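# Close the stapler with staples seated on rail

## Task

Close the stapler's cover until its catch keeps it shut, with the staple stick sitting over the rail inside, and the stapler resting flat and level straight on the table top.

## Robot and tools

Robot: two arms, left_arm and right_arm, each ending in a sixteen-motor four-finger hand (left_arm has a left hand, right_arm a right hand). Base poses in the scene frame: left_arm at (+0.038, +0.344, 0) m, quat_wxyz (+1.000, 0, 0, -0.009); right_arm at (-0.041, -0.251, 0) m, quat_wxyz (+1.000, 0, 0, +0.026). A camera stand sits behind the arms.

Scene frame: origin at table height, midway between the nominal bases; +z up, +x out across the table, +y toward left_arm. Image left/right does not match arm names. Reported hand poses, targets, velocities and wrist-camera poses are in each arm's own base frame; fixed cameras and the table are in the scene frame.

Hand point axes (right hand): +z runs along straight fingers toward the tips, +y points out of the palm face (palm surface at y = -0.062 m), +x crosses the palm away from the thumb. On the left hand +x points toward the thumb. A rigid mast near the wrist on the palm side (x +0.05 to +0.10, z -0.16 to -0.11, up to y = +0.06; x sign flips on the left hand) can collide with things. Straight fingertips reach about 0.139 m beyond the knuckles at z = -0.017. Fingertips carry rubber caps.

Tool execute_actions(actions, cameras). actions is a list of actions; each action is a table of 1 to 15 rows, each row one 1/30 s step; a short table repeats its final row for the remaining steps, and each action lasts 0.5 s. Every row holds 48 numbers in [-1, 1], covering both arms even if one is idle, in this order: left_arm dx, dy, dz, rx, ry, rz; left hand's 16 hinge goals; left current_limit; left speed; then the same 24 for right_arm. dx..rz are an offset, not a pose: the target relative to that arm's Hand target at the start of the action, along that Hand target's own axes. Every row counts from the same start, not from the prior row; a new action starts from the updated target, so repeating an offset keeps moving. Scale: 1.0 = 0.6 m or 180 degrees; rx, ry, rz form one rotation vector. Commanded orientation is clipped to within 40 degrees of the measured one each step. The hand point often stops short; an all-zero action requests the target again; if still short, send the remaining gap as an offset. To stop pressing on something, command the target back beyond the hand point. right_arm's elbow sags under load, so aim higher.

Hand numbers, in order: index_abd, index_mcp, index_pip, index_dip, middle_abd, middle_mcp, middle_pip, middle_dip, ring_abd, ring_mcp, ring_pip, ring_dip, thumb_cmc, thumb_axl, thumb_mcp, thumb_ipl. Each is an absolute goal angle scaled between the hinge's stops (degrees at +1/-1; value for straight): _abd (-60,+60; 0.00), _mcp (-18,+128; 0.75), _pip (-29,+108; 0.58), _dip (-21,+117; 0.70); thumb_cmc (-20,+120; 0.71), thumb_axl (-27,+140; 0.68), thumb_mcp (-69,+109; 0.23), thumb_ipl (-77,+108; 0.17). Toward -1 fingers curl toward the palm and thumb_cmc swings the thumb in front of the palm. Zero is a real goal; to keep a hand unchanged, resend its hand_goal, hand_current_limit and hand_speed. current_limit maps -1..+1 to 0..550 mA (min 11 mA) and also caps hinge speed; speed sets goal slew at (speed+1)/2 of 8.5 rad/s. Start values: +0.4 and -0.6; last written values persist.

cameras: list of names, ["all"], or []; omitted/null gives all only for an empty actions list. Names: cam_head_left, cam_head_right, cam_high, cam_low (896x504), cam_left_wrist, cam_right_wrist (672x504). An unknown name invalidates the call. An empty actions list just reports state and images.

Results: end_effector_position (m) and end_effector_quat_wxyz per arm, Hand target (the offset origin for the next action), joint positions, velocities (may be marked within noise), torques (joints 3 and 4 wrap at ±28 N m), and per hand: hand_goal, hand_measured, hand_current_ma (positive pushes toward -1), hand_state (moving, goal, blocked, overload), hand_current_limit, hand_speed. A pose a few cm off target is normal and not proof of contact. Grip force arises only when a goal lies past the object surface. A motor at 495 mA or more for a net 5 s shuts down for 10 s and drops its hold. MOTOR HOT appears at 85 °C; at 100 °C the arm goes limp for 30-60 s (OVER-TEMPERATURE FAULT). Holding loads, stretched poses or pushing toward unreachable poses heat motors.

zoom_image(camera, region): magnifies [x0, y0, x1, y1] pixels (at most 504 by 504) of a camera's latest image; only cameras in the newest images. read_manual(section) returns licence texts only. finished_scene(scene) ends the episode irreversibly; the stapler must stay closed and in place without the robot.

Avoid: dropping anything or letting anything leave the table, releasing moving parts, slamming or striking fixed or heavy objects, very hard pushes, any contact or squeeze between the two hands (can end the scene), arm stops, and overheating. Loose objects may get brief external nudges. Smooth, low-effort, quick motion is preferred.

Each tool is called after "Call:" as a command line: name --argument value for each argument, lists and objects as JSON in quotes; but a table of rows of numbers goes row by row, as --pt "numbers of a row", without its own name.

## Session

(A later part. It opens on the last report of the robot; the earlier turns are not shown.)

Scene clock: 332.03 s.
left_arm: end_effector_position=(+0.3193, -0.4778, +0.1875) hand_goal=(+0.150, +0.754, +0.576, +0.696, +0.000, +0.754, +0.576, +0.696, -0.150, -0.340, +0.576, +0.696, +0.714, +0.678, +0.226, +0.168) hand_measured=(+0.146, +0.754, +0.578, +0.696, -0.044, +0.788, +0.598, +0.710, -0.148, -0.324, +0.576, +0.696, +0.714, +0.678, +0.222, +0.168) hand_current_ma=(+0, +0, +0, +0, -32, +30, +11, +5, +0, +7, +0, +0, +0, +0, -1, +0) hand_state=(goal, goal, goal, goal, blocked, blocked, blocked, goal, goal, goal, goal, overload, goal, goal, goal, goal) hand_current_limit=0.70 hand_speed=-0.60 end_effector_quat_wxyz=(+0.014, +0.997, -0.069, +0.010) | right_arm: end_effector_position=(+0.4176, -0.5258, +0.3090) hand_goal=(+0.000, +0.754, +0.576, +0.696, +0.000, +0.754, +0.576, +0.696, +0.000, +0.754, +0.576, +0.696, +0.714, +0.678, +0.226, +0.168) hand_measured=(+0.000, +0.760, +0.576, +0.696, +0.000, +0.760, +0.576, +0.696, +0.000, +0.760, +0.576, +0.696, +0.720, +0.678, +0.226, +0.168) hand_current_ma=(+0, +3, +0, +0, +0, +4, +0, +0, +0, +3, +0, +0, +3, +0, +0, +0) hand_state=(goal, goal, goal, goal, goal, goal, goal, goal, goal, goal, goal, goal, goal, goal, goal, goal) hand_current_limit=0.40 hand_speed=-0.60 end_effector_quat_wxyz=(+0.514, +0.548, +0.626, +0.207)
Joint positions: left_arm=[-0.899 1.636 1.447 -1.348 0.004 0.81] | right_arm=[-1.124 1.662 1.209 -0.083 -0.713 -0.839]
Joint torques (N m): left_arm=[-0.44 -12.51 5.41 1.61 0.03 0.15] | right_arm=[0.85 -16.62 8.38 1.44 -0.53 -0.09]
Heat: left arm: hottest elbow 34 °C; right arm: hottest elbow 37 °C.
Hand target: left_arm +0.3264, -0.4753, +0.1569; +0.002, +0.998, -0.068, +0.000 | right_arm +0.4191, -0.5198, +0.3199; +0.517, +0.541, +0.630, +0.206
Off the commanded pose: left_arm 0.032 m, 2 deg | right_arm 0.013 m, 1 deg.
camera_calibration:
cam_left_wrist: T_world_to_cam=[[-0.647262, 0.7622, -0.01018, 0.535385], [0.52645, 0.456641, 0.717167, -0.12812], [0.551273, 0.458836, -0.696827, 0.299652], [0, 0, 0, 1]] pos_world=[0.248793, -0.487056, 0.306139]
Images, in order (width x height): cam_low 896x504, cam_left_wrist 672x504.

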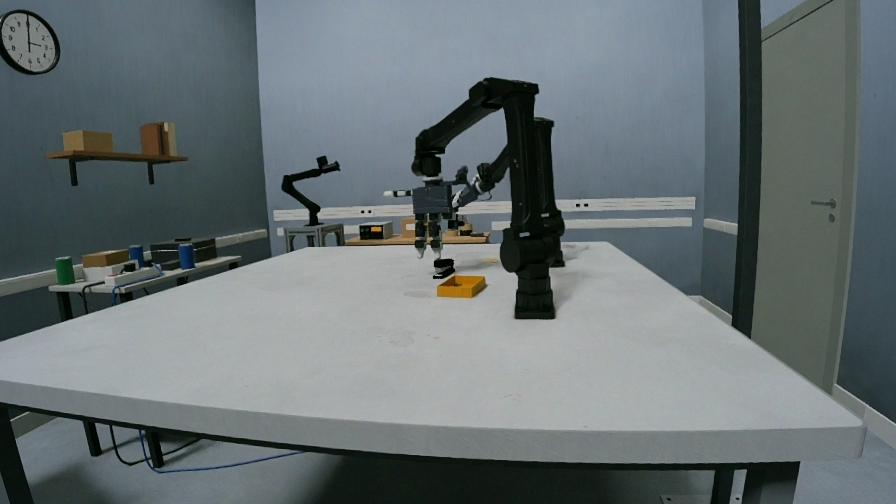

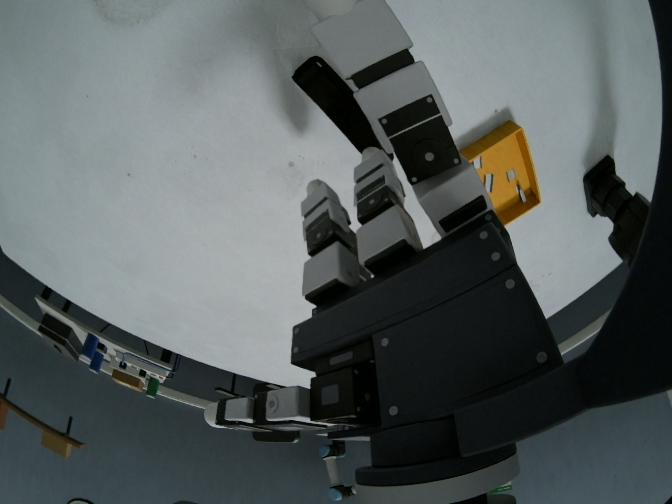

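Call:
execute_actions --actions '[[[0,0,-0.05,0,0,0,0.15,0.754,0.576,0.696,0.0,0.754,0.576,0.696,-0.15,-0.34,0.576,0.696,0.714,0.678,0.226,0.168,0.7,-0.6,0,0,0,0,0,0,0,0.754,0.576,0.696,0,0.754,0.576,0.696,0,0.754,0.576,0.696,0.714,0.678,0.226,0.168,0.4,-0.6]],[[0,0,-0.07,0,0,0,0,0.3,0.576,0.696,0.0,0.3,0.576,0.696,0,-0.34,0.576,0.696,0.714,0.678,0.226,0.168,0.7,-0.6,0,0,0,0,0,0,0,0.754,0.576,0.696,0,0.754,0.576,0.696,0,0.754,0.576,0.696,0.714,0.678,0.226,0.168,0.4,-0.6]],[[0,0,0,0,0,0,0,-0.2,0,0.41,0.0,-0.2,0,0.41,0,-0.34,0.576,0.696,0.714,0.678,0.226,0.168,0.7,-0.6,0,0,0,0,0,0,0,0.754,0.576,0.696,0,0.754,0.576,0.696,0,0.754,0.576,0.696,0.714,0.678,0.226,0.168,0.4,-0.6]],[[0,0,0,0,0,0,0,-0.616,-0.59,0.41,0.0,-0.616,-0.59,0.41,0,-0.616,0,0.696,0.714,0.678,0.226,0.168,0.7,-0.6,0,0,0,0,0,0,0,0.754,0.576,0.696,0,0.754,0.576,0.696,0,0.754,0.576,0.696,0.714,0.678,0.226,0.168,0.4,-0.6]]]' --cameras '["cam_left_wrist","cam_low","cam_head_right"]'

Call:
zoom_image --camera "cam_left_wrist" --region '[240, 30, 440, 180]'

Call:
zoom_image --camera "cam_low" --region '[410, 220, 490, 290]'

Scene clock: 353.97 s.
left_arm: end_effector_position=(+0.3147, -0.4709, +0.2149) hand_goal=(+0.000, -0.616, -0.590, +0.410, +0.000, -0.616, -0.590, +0.410, +0.000, -0.616, +0.000, +0.696, +0.714, +0.678, +0.226, +0.168) hand_measured=(+0.002, -0.598, -0.586, +0.412, +0.000, -0.596, -0.586, +0.412, -0.002, -0.592, +0.008, +0.696, +0.714, +0.678, +0.222, +0.168) hand_current_ma=(+0, +10, +0, +0, +0, +11, +0, +0, +0, +15, +2, +0, +0, +0, -1, +0) hand_state=(goal, goal, goal, goal, goal, goal, goal, goal, goal, blocked, goal, overload, goal, goal, goal, goal) hand_current_limit=0.70 hand_speed=-0.60 end_effector_quat_wxyz=(-0.007, +0.998, -0.069, -0.008) | right_arm: end_effector_position=(+0.4176, -0.5258, +0.3090) hand_goal=(+0.000, +0.754, +0.576, +0.696, +0.000, +0.754, +0.576, +0.696, +0.000, +0.754, +0.576, +0.696, +0.714, +0.678, +0.226, +0.168) hand_measured=(+0.000, +0.760, +0.576, +0.696, +0.000, +0.760, +0.576, +0.696, +0.000, +0.760, +0.576, +0.696, +0.720, +0.678, +0.226, +0.168) hand_current_ma=(+0, +3, +0, +0, +0, +4, +0, +0, +0, +3, +0, +0, +3, +0, +0, +0) hand_state=(goal, goal, goal, goal, goal, goal, goal, goal, goal, goal, goal, goal, goal, goal, goal, goal) hand_current_limit=0.40 hand_speed=-0.60 end_effector_quat_wxyz=(+0.514, +0.548, +0.626, +0.207)
Joint positions: left_arm=[-0.899 1.638 1.533 -1.487 0.002 0.81] | right_arm=[-1.124 1.662 1.209 -0.083 -0.713 -0.839]
Joint torques (N m): left_arm=[-0.5 -15.15 10.35 -0.09 0.19 0.17] | right_arm=[0.97 -16.56 8.36 1.43 -0.53 -0.08]
Heat: left arm: hottest elbow 32 °C; right arm: hottest elbow 37 °C.
Hand target: left_arm +0.3265, -0.4750, +0.2290; +0.002, +0.998, -0.067, +0.000 | right_arm +0.4191, -0.5198, +0.3199; +0.517, +0.541, +0.630, +0.206
Off the commanded pose: left_arm 0.019 m, 1 deg | right_arm 0.013 m, 1 deg.
camera_calibration:
cam_left_wrist: T_world_to_cam=[[-0.64696, 0.761217, 0.0446289, 0.515044], [0.549559, 0.424898, 0.719337, -0.171171], [0.528609, 0.489909, -0.693226, 0.339142], [0, 0, 0, 1]] pos_world=[0.248008, -0.485479, 0.335246]
Images, in order (width x height): cam_head_right 896x504, cam_low 896x504, cam_left_wrist 672x504.

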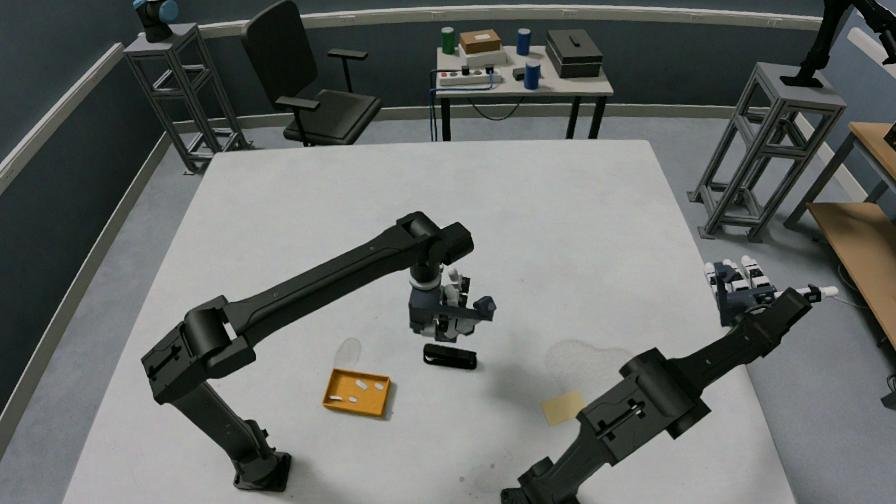

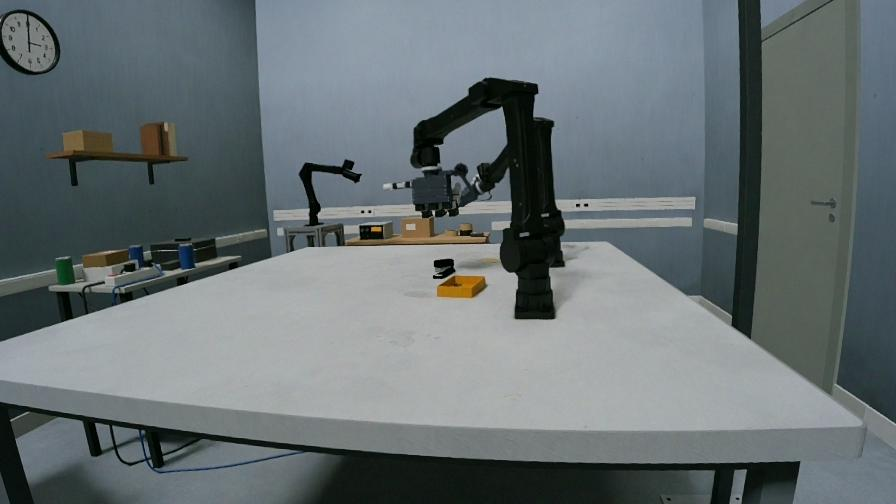

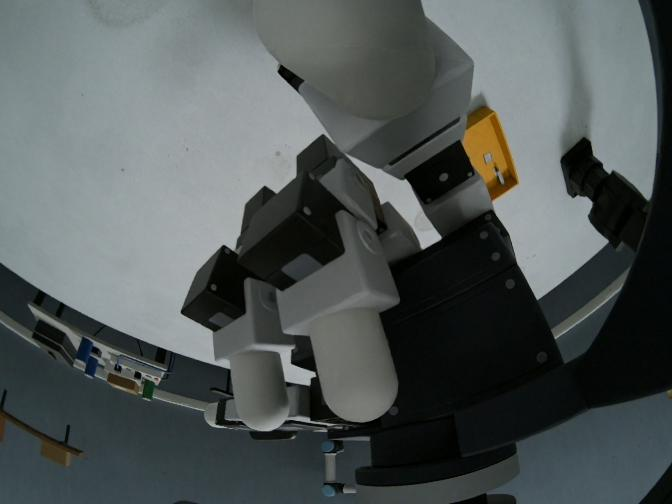

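Scaled by 2.520 from the camera's 672x504 image, which has a finer 960x720 frame.

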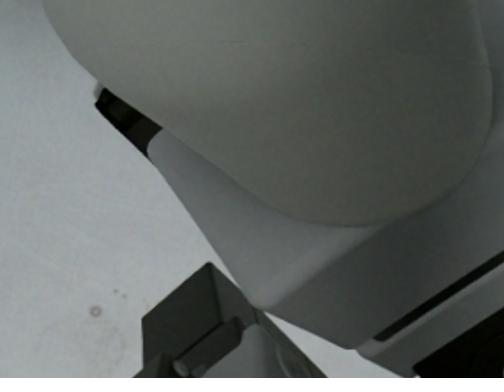

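Scaled by 6.300 from the camera's 896x504 image, which has a finer 1280x720 frame.

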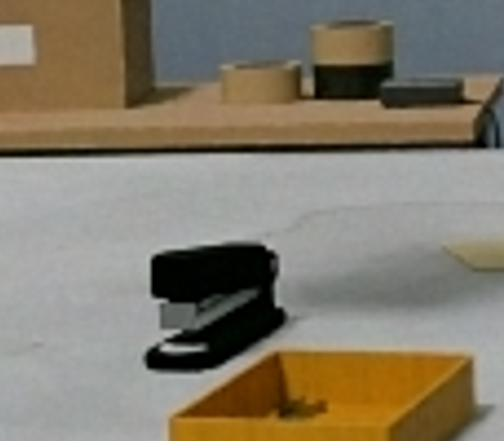

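Call:
zoom_image --camera "cam_head_right" --region '[400, 320, 560, 400]'

Call:
zoom_image --camera "cam_low" --region '[425, 250, 465, 285]'

Scaled by 3.150 from the camera's 896x504 image, which has a finer 1280x720 frame.

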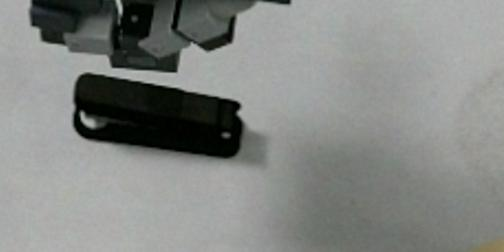

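Scaled by 12.600 from the camera's 896x504 image, which has a finer 1280x720 frame.

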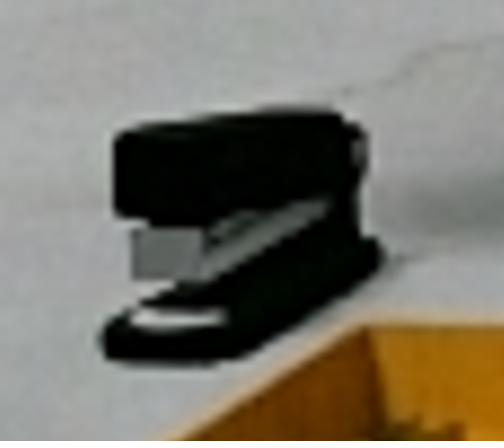

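Call:
execute_actions --actions '[[[0.002,-0.0066,0.0717,0,0,0,0,-0.616,-0.59,0.41,0.0,-0.616,-0.59,0.41,0,-0.616,0,0.696,0.714,0.678,0.226,0.168,0.7,-0.6,0,0,0,0,0,0,0,0.754,0.576,0.696,0,0.754,0.576,0.696,0,0.754,0.576,0.696,0.714,0.678,0.226,0.168,0.4,-0.6]],[[0,-0.0066,0.0717,0,0,0,0,-0.616,-0.59,0.41,0.0,-0.616,-0.59,0.41,0,-0.616,0,0.696,0.714,0.678,0.226,0.168,0.7,-0.6,0,0,0,0,0,0,0,0.754,0.576,0.696,0,0.754,0.576,0.696,0,0.754,0.576,0.696,0.714,0.678,0.226,0.168,0.4,-0.6]],[[0,0,0.0717,0,0,0,0,-0.616,-0.59,0.41,0.0,-0.616,-0.59,0.41,0,-0.616,0,0.696,0.714,0.678,0.226,0.168,0.7,-0.6,0,0,0,0,0,0,0,0.754,0.576,0.696,0,0.754,0.576,0.696,0,0.754,0.576,0.696,0.714,0.678,0.226,0.168,0.4,-0.6]]]' --cameras '["cam_high","cam_low","cam_head_right","cam_head_left"]'

Call:
zoom_image --camera "cam_low" --region '[400, 210, 490, 290]'

Call:
zoom_image --camera "cam_head_right" --region '[380, 290, 540, 400]'

Scene clock: 365.60 s.
left_arm: end_effector_position=(+0.3187, -0.4685, +0.1010) hand_goal=(+0.000, -0.616, -0.590, +0.410, +0.000, -0.616, -0.590, +0.410, +0.000, -0.616, +0.000, +0.696, +0.714, +0.678, +0.226, +0.168) hand_measured=(+0.002, -0.600, -0.586, +0.412, +0.000, -0.600, -0.588, +0.412, -0.002, -0.596, +0.006, +0.696, +0.714, +0.678, +0.222, +0.168) hand_current_ma=(+0, +8, +0, +0, +0, +8, +0, +0, +0, +12, +1, +0, +0, +0, -1, +0) hand_state=(goal, goal, goal, goal, goal, goal, goal, goal, goal, blocked, goal, overload, goal, goal, goal, goal) hand_current_limit=0.70 hand_speed=-0.60 end_effector_quat_wxyz=(-0.002, +0.997, -0.071, -0.003) | right_arm: end_effector_position=(+0.4176, -0.5258, +0.3090) hand_goal=(+0.000, +0.754, +0.576, +0.696, +0.000, +0.754, +0.576, +0.696, +0.000, +0.754, +0.576, +0.696, +0.714, +0.678, +0.226, +0.168) hand_measured=(+0.000, +0.760, +0.576, +0.696, +0.000, +0.760, +0.576, +0.696, +0.000, +0.760, +0.576, +0.696, +0.720, +0.678, +0.226, +0.168) hand_current_ma=(+0, +3, +0, +0, +0, +4, +0, +0, +0, +3, +0, +0, +3, +0, +0, +0) hand_state=(goal, goal, goal, goal, goal, goal, goal, goal, goal, goal, goal, goal, goal, goal, goal, goal) hand_current_limit=0.40 hand_speed=-0.60 end_effector_quat_wxyz=(+0.514, +0.548, +0.626, +0.207)
Joint positions: left_arm=[-0.889 1.705 1.308 -1.181 0.002 0.823] | right_arm=[-1.124 1.662 1.209 -0.083 -0.713 -0.839]
Joint torques (N m): left_arm=[-0.38 -15.44 7.31 0.76 0.21 0.18] | right_arm=[0.91 -16.62 8.39 1.46 -0.53 -0.09]
Heat: left arm: hottest elbow 33 °C; right arm: hottest elbow 37 °C.
Hand target: left_arm +0.3287, -0.4679, +0.0999; +0.002, +0.998, -0.068, +0.000 | right_arm +0.4191, -0.5198, +0.3199; +0.517, +0.541, +0.630, +0.206
Off the commanded pose: left_arm 0.010 m, 1 deg | right_arm 0.013 m, 1 deg.
Images, in order (width x height): cam_head_left 896x504, cam_head_right 896x504, cam_high 896x504, cam_low 896x504.

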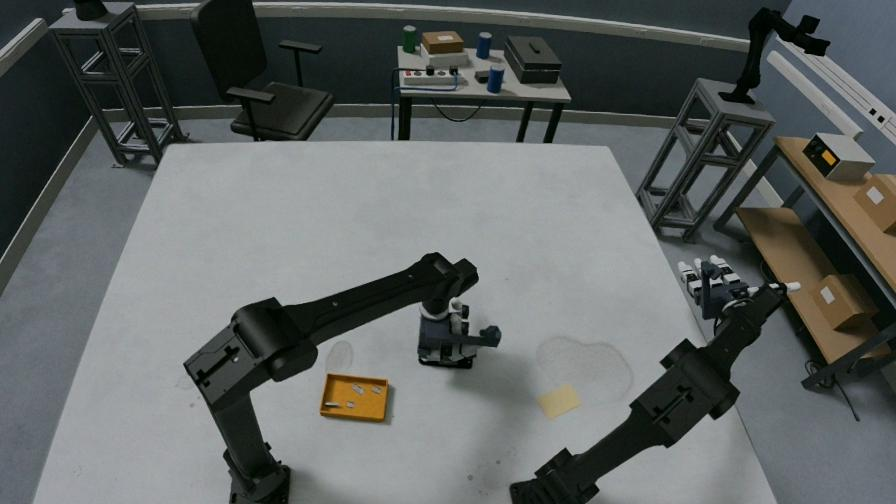

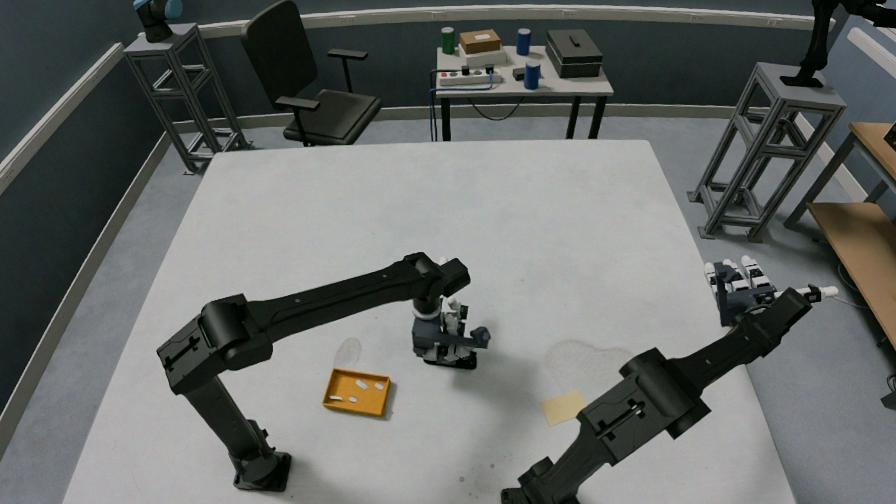

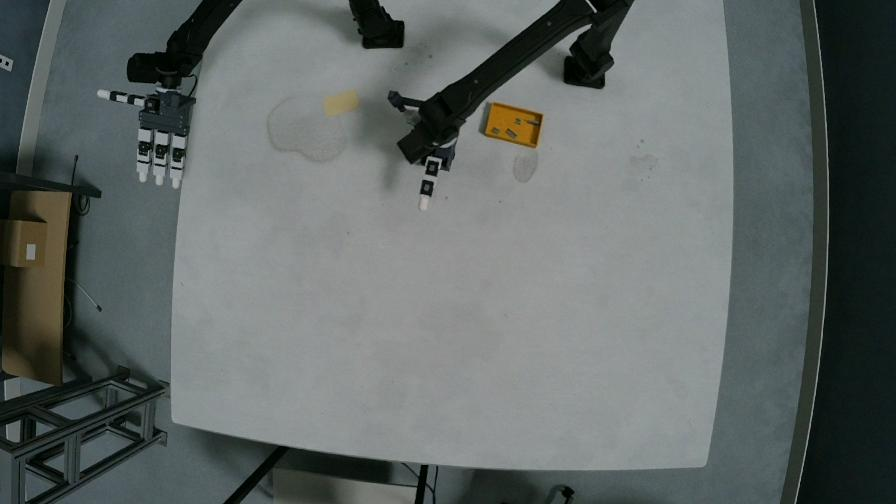

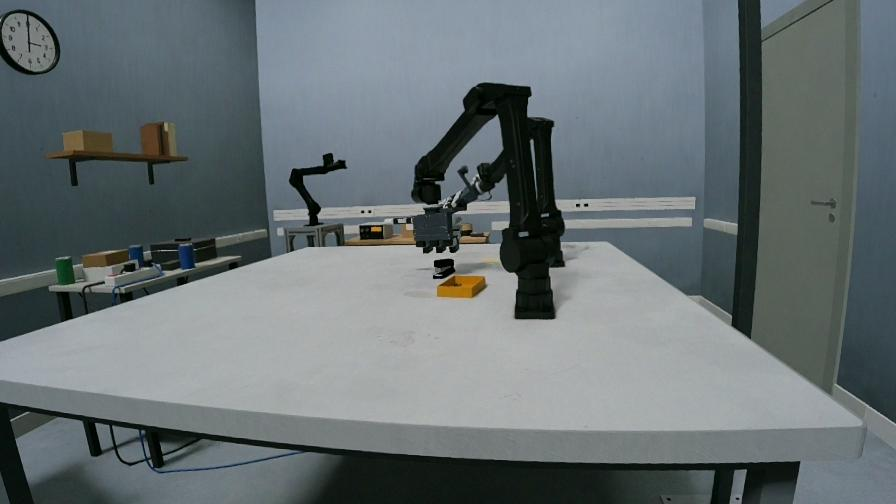

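Scaled by 5.600 from the camera's 896x504 image, which has a finer 1280x720 frame.

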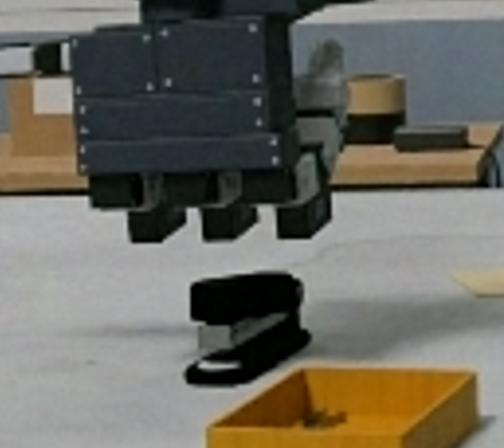

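Scaled by 3.150 from the camera's 896x504 image, which has a finer 1280x720 frame.

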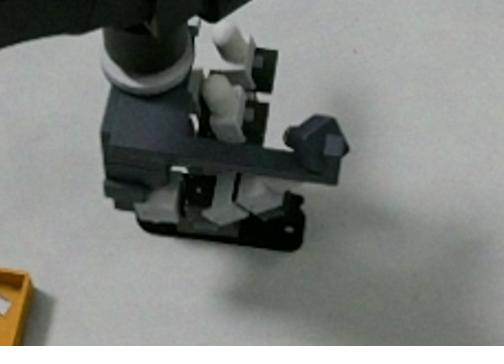

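Call:
execute_actions --actions '[[[0.005,0,0.02,0,0,0,0,-0.616,-0.59,0.41,0.0,-0.616,-0.59,0.41,0,-0.616,0,0.696,0.714,0.678,0.226,0.168,0.7,-0.6,0,0,0,0,0,0,0,0.754,0.576,0.696,0,0.754,0.576,0.696,0,0.754,0.576,0.696,0.714,0.678,0.226,0.168,0.4,-0.6]],[[0,0,0.0167,0,0,0,0,-0.616,-0.59,0.41,0.0,-0.616,-0.59,0.41,0,-0.616,0,0.696,0.714,0.678,0.226,0.168,0.7,-0.6,0,0,0,0,0,0,0,0.754,0.576,0.696,0,0.754,0.576,0.696,0,0.754,0.576,0.696,0.714,0.678,0.226,0.168,0.4,-0.6]],[[0,0,0.0167,0,0,0,0,-0.616,-0.59,0.41,0.0,-0.616,-0.59,0.41,0,-0.616,0,0.696,0.714,0.678,0.226,0.168,0.7,-0.6,0,0,0,0,0,0,0,0.754,0.576,0.696,0,0.754,0.576,0.696,0,0.754,0.576,0.696,0.714,0.678,0.226,0.168,0.4,-0.6]]]' --cameras '["cam_low"]'

Call:
zoom_image --camera "cam_low" --region '[410, 220, 490, 290]'

Scene clock: 377.37 s.
left_arm: end_effector_position=(+0.3242, -0.4727, +0.0810) hand_goal=(+0.000, -0.616, -0.590, +0.410, +0.000, -0.616, -0.590, +0.410, +0.000, -0.616, +0.000, +0.696, +0.714, +0.678, +0.226, +0.168) hand_measured=(+0.002, -0.600, -0.586, +0.412, +0.000, -0.610, -0.588, +0.412, -0.002, -0.596, +0.006, +0.696, +0.714, +0.678, +0.222, +0.168) hand_current_ma=(+0, +8, +0, +0, +0, +1, +0, +0, +0, +12, +1, +0, +0, +0, -1, +0) hand_state=(goal, goal, goal, goal, goal, goal, goal, goal, goal, blocked, goal, overload, goal, goal, goal, goal) hand_current_limit=0.70 hand_speed=-0.60 end_effector_quat_wxyz=(+0.006, +0.997, -0.071, +0.005) | right_arm: end_effector_position=(+0.4176, -0.5258, +0.3090) hand_goal=(+0.000, +0.754, +0.576, +0.696, +0.000, +0.754, +0.576, +0.696, +0.000, +0.754, +0.576, +0.696, +0.714, +0.678, +0.226, +0.168) hand_measured=(+0.000, +0.760, +0.576, +0.696, +0.000, +0.760, +0.576, +0.696, +0.000, +0.760, +0.576, +0.696, +0.720, +0.678, +0.226, +0.168) hand_current_ma=(+0, +3, +0, +0, +0, +4, +0, +0, +0, +3, +0, +0, +3, +0, +0, +0) hand_state=(goal, goal, goal, goal, goal, goal, goal, goal, goal, goal, goal, goal, goal, goal, goal, goal) hand_current_limit=0.40 hand_speed=-0.60 end_effector_quat_wxyz=(+0.514, +0.548, +0.626, +0.207)
Joint positions: left_arm=[-0.886 1.731 1.28 -1.105 0.002 0.827] | right_arm=[-1.124 1.662 1.209 -0.083 -0.713 -0.839]
Joint torques (N m): left_arm=[-0.32 -14.56 6.45 0.9 0.22 0.16] | right_arm=[0.91 -16.62 8.38 1.44 -0.53 -0.09]
Heat: left arm: hottest elbow 33 °C; right arm: hottest elbow 37 °C.
Hand target: left_arm +0.3316, -0.4684, +0.0679; +0.002, +0.998, -0.068, +0.000 | right_arm +0.4191, -0.5198, +0.3199; +0.517, +0.541, +0.630, +0.206
Off the commanded pose: left_arm 0.016 m, 1 deg | right_arm 0.013 m, 1 deg.
Images, in order (width x height): cam_low 896x504.

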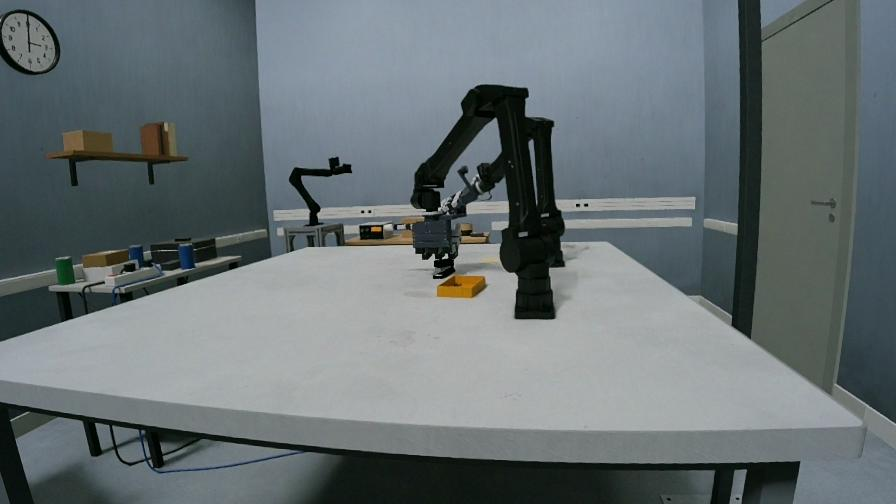

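Scaled by 6.300 from the camera's 896x504 image, which has a finer 1280x720 frame.

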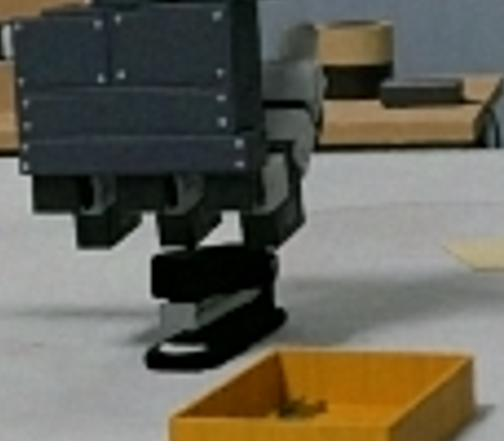

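Call:
execute_actions --actions '[[[0,0,0.02,0,0,0,0,-0.616,-0.59,0.41,0.0,-0.616,-0.59,0.41,0,-0.616,0,0.696,0.714,0.678,0.226,0.168,0.7,-0.6,0,0,0,0,0,0,0,0.754,0.576,0.696,0,0.754,0.576,0.696,0,0.754,0.576,0.696,0.714,0.678,0.226,0.168,0.4,-0.6]],[[0,0,0.02,0,0,0,0,-0.616,-0.59,0.41,0.0,-0.616,-0.59,0.41,0,-0.616,0,0.696,0.714,0.678,0.226,0.168,0.7,-0.6,0,0,0,0,0,0,0,0.754,0.576,0.696,0,0.754,0.576,0.696,0,0.754,0.576,0.696,0.714,0.678,0.226,0.168,0.4,-0.6]],[[0,0,0.02,0,0,0,0,-0.616,-0.59,0.41,0.0,-0.616,-0.59,0.41,0,-0.616,0,0.696,0.714,0.678,0.226,0.168,0.7,-0.6,0,0,0,0,0,0,0,0.754,0.576,0.696,0,0.754,0.576,0.696,0,0.754,0.576,0.696,0.714,0.678,0.226,0.168,0.4,-0.6]]]' --cameras '["cam_low"]'

Call:
zoom_image --camera "cam_low" --region '[410, 220, 490, 290]'

Scene clock: 383.93 s.
left_arm: end_effector_position=(+0.3305, -0.4816, +0.0772) hand_goal=(+0.000, -0.616, -0.590, +0.410, +0.000, -0.616, -0.590, +0.410, +0.000, -0.616, +0.000, +0.696, +0.714, +0.678, +0.226, +0.168) hand_measured=(+0.002, -0.600, -0.588, +0.412, +0.000, -0.640, -0.588, +0.412, -0.002, -0.606, +0.006, +0.696, +0.714, +0.678, +0.222, +0.168) hand_current_ma=(+0, +8, +0, +0, +0, -15, +0, +0, +0, +3, +1, +0, +0, +0, -1, +0) hand_state=(goal, goal, goal, goal, goal, blocked, goal, goal, goal, goal, goal, overload, goal, goal, goal, goal) hand_current_limit=0.70 hand_speed=-0.60 end_effector_quat_wxyz=(+0.030, +0.997, -0.071, +0.021) | right_arm: end_effector_position=(+0.4176, -0.5258, +0.3090) hand_goal=(+0.000, +0.754, +0.576, +0.696, +0.000, +0.754, +0.576, +0.696, +0.000, +0.754, +0.576, +0.696, +0.714, +0.678, +0.226, +0.168) hand_measured=(+0.000, +0.760, +0.576, +0.696, +0.000, +0.760, +0.576, +0.696, +0.000, +0.760, +0.576, +0.696, +0.720, +0.678, +0.226, +0.168) hand_current_ma=(+0, +3, +0, +0, +0, +4, +0, +0, +0, +3, +0, +0, +3, +0, +0, +0) hand_state=(goal, goal, goal, goal, goal, goal, goal, goal, goal, goal, goal, goal, goal, goal, goal, goal) hand_current_limit=0.40 hand_speed=-0.60 end_effector_quat_wxyz=(+0.514, +0.548, +0.626, +0.207)
Joint positions: left_arm=[-0.885 1.734 1.259 -1.023 0.01 0.828] | right_arm=[-1.124 1.662 1.209 -0.083 -0.713 -0.839]
Joint torques (N m): left_arm=[-0.26 -11.22 4.72 1.16 -0.07 0.15] | right_arm=[0.91 -16.62 8.38 1.46 -0.53 -0.08]
Heat: left arm: hottest elbow 33 °C; right arm: hottest elbow 37 °C.
Hand target: left_arm +0.3316, -0.4685, +0.0318; +0.002, +0.998, -0.068, +0.000 | right_arm +0.4191, -0.5198, +0.3199; +0.517, +0.541, +0.630, +0.206
Off the commanded pose: left_arm 0.047 m, 4 deg | right_arm 0.013 m, 1 deg.
Images, in order (width x height): cam_low 896x504.

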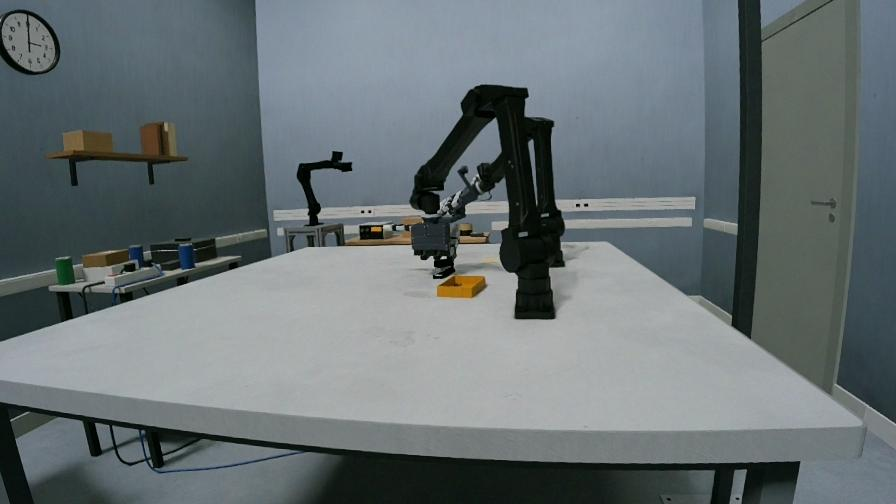

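Scaled by 6.300 from the camera's 896x504 image, which has a finer 1280x720 frame.

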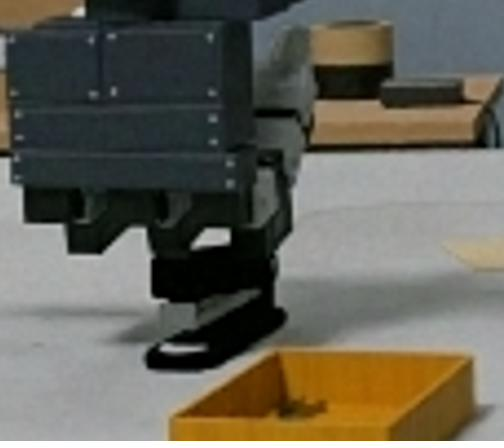

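Call:
execute_actions --actions '[[[0,0,-0.0833,0,0,0,0,-0.616,-0.59,0.41,0.0,-0.616,-0.59,0.41,0,-0.616,0,0.696,0.714,0.678,0.226,0.168,0.4,-0.6,0,0,0,0,0,0,0,0.754,0.576,0.696,0,0.754,0.576,0.696,0,0.754,0.576,0.696,0.714,0.678,0.226,0.168,0.4,-0.6]],[[0,0,-0.1167,0,0,0,0,-0.616,-0.59,0.41,0.0,-0.616,-0.59,0.41,0,-0.616,0,0.696,0.714,0.678,0.226,0.168,0.4,-0.6,0,0,0,0,0,0,0,0.754,0.576,0.696,0,0.754,0.576,0.696,0,0.754,0.576,0.696,0.714,0.678,0.226,0.168,0.4,-0.6]],[[0,0,-0.1333,0,0,0,0,-0.616,-0.59,0.41,0.0,-0.616,-0.59,0.41,0,-0.616,0,0.696,0.714,0.678,0.226,0.168,0.4,-0.6,0,0,0,0,0,0,0,0.754,0.576,0.696,0,0.754,0.576,0.696,0,0.754,0.576,0.696,0.714,0.678,0.226,0.168,0.4,-0.6]],[[0,0,0,-0.1056,0,0,0,-0.616,-0.59,0.41,0.0,-0.616,-0.59,0.41,0,-0.616,0,0.696,0.714,0.678,0.226,0.168,0.4,-0.6,0,0,0,0,0,0,0,0.754,0.576,0.696,0,0.754,0.576,0.696,0,0.754,0.576,0.696,0.714,0.678,0.226,0.168,0.4,-0.6]],[[0,0,0,-0.1056,0,0,0,-0.616,-0.59,0.41,0.0,-0.616,-0.59,0.41,0,-0.616,0,0.696,0.714,0.678,0.226,0.168,0.4,-0.6,0,0,0,0,0,0,0,0.754,0.576,0.696,0,0.754,0.576,0.696,0,0.754,0.576,0.696,0.714,0.678,0.226,0.168,0.4,-0.6]],[[0,0,0,-0.1056,0,0,0,-0.616,-0.59,0.41,0.0,-0.616,-0.59,0.41,0,-0.616,0,0.696,0.714,0.678,0.226,0.168,0.4,-0.6,0,0,0,0,0,0,0,0.754,0.576,0.696,0,0.754,0.576,0.696,0,0.754,0.576,0.696,0.714,0.678,0.226,0.168,0.4,-0.6]],[[0,0,0,-0.1056,0,0,0,-0.616,-0.59,0.41,0.0,-0.616,-0.59,0.41,0,-0.616,0,0.696,0.714,0.678,0.226,0.168,0.4,-0.6,0,0,0,0,0,0,0,0.754,0.576,0.696,0,0.754,0.576,0.696,0,0.754,0.576,0.696,0.714,0.678,0.226,0.168,0.4,-0.6]],[[0,0,0,-0.1056,0,0,0,-0.616,-0.59,0.41,0.0,-0.616,-0.59,0.41,0,-0.616,0,0.696,0.714,0.678,0.226,0.168,0.4,-0.6,0,0,0,0,0,0,0,0.754,0.576,0.696,0,0.754,0.576,0.696,0,0.754,0.576,0.696,0.714,0.678,0.226,0.168,0.4,-0.6]]]' --cameras '["all"]'

Call:
zoom_image --camera "cam_low" --region '[400, 190, 500, 290]'

Call:
zoom_image --camera "cam_head_right" --region '[400, 320, 560, 400]'

Scene clock: 455.60 s.
left_arm: end_effector_position=(+0.3350, -0.4612, +0.2377) hand_goal=(+0.000, -0.616, -0.590, +0.410, +0.000, -0.616, -0.590, +0.410, +0.000, -0.616, +0.000, +0.696, +0.714, +0.678, +0.226, +0.168) hand_measured=(+0.002, -0.616, -0.590, +0.412, +0.000, -0.616, -0.590, +0.412, -0.002, -0.616, +0.002, +0.696, +0.722, +0.678, +0.224, +0.168) hand_current_ma=(+0, +0, +0, +0, +0, +0, +0, +0, +0, +0, +0, +0, +2, +0, +0, +0) hand_state=(goal, goal, goal, goal, goal, goal, goal, goal, goal, goal, goal, overload, goal, goal, goal, goal) hand_current_limit=0.40 hand_speed=-0.60 end_effector_quat_wxyz=(+0.719, +0.691, -0.055, -0.045) | right_arm: end_effector_position=(+0.4176, -0.5258, +0.3090) hand_goal=(+0.000, +0.754, +0.576, +0.696, +0.000, +0.754, +0.576, +0.696, +0.000, +0.754, +0.576, +0.696, +0.714, +0.678, +0.226, +0.168) hand_measured=(+0.000, +0.760, +0.576, +0.696, +0.000, +0.760, +0.576, +0.696, +0.000, +0.760, +0.576, +0.696, +0.720, +0.678, +0.226, +0.168) hand_current_ma=(+0, +3, +0, +0, +0, +4, +0, +0, +0, +3, +0, +0, +3, +0, +0, +0) hand_state=(goal, goal, goal, goal, goal, goal, goal, goal, goal, goal, goal, goal, goal, goal, goal, goal) hand_current_limit=0.40 hand_speed=-0.60 end_effector_quat_wxyz=(+0.514, +0.548, +0.626, +0.207)
Joint positions: left_arm=[-0.708 1.845 0.769 1.147 1.003 -0.043] | right_arm=[-1.124 1.662 1.209 -0.083 -0.713 -0.839]
Joint torques (N m): left_arm=[-2.32 -13.63 4.55 2.39 -0.07 0.07] | right_arm=[0.97 -16.62 8.39 1.44 -0.53 -0.08]
Heat: left arm: hottest shoulder 30 °C; right arm: hottest elbow 37 °C.
Hand target: left_arm +0.3317, -0.4679, +0.2318; +0.737, +0.673, -0.046, -0.050 | right_arm +0.4191, -0.5198, +0.3199; +0.517, +0.541, +0.630, +0.206
Off the commanded pose: left_arm 0.009 m, 3 deg | right_arm 0.013 m, 1 deg.
camera_calibration:
cam_left_wrist: T_world_to_cam=[[-0.727691, 0.100843, -0.678451, 0.414123], [0.576338, 0.62619, -0.525092, 0.176797], [0.371888, -0.773122, -0.513792, -0.233184], [0, 0, 0, 1]] pos_world=[0.286177, -0.33275, 0.253989]
cam_right_wrist: T_world_to_cam=[[0.248499, -0.466249, 0.849035, -0.577389], [-0.927289, -0.367858, 0.0693923, 0.126826], [0.27997, -0.804545, -0.52376, -0.257359], [0, 0, 0, 1]] pos_world=[0.333137, -0.42961, 0.346629]

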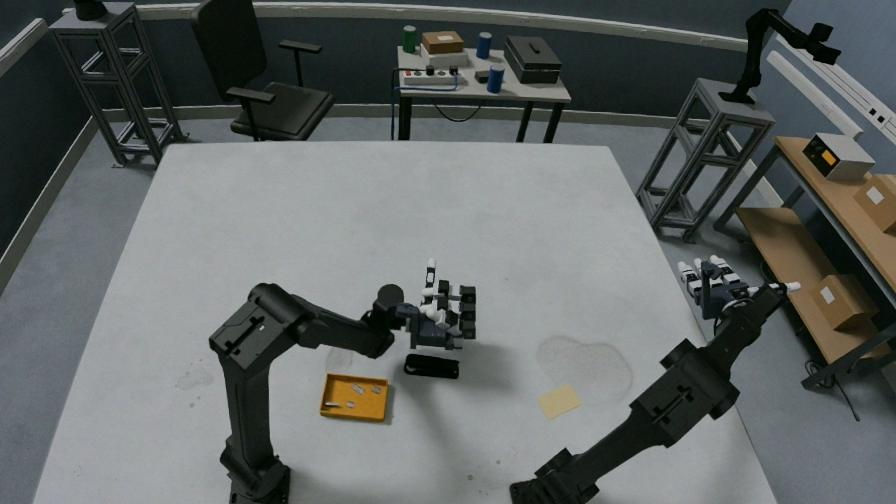

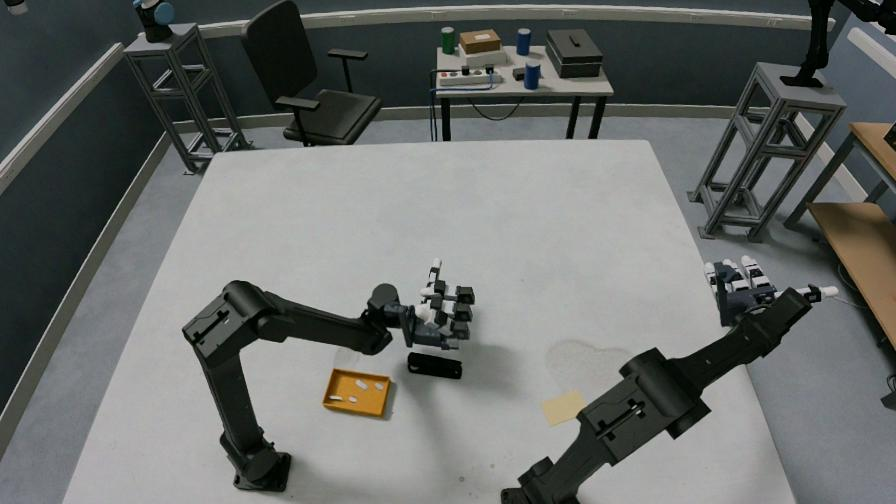

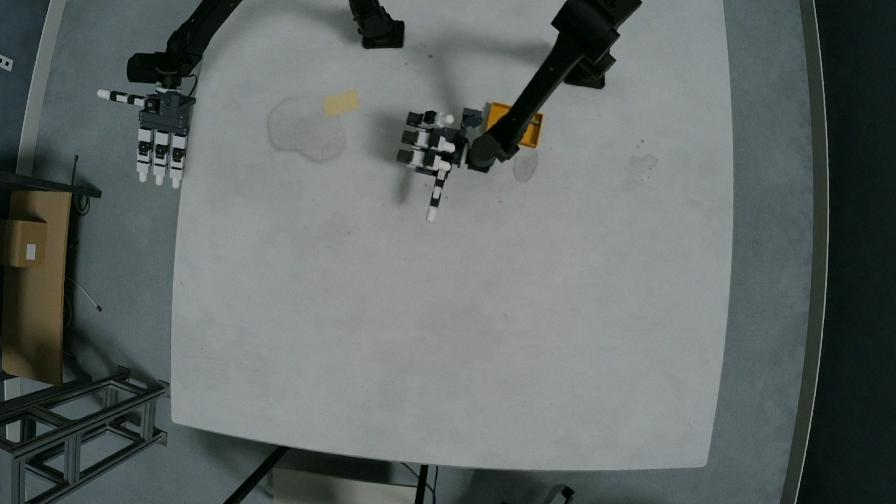

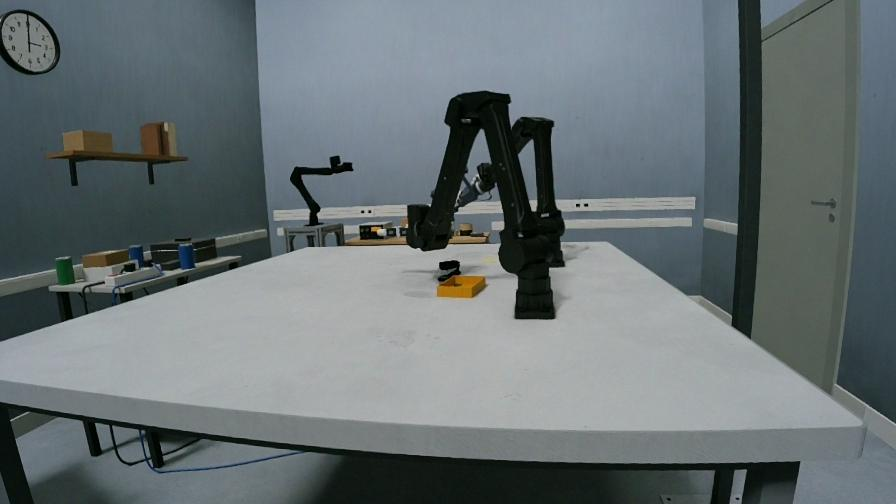

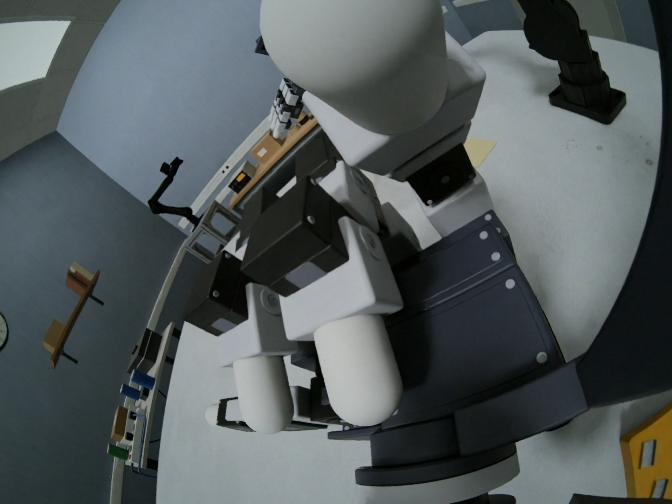

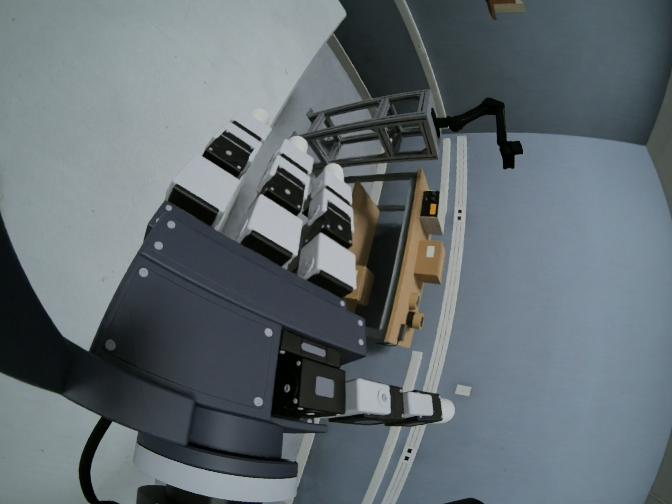

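Scaled by 5.040 from the camera's 896x504 image, which has a finer 1280x720 frame.

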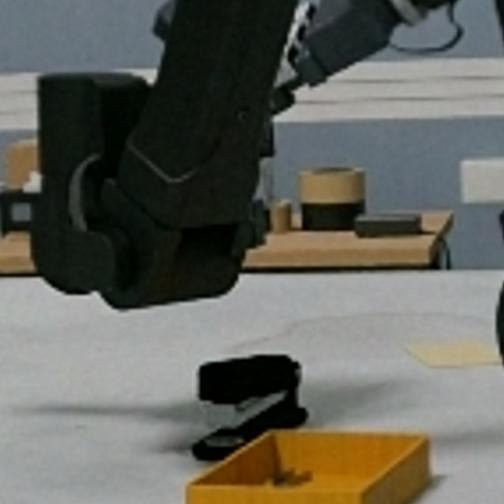

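Scaled by 3.150 from the camera's 896x504 image, which has a finer 1280x720 frame.

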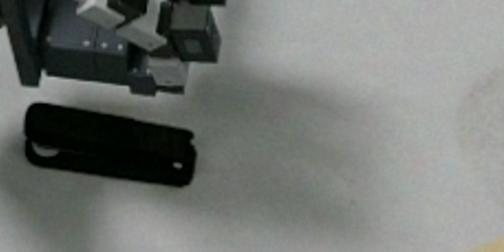

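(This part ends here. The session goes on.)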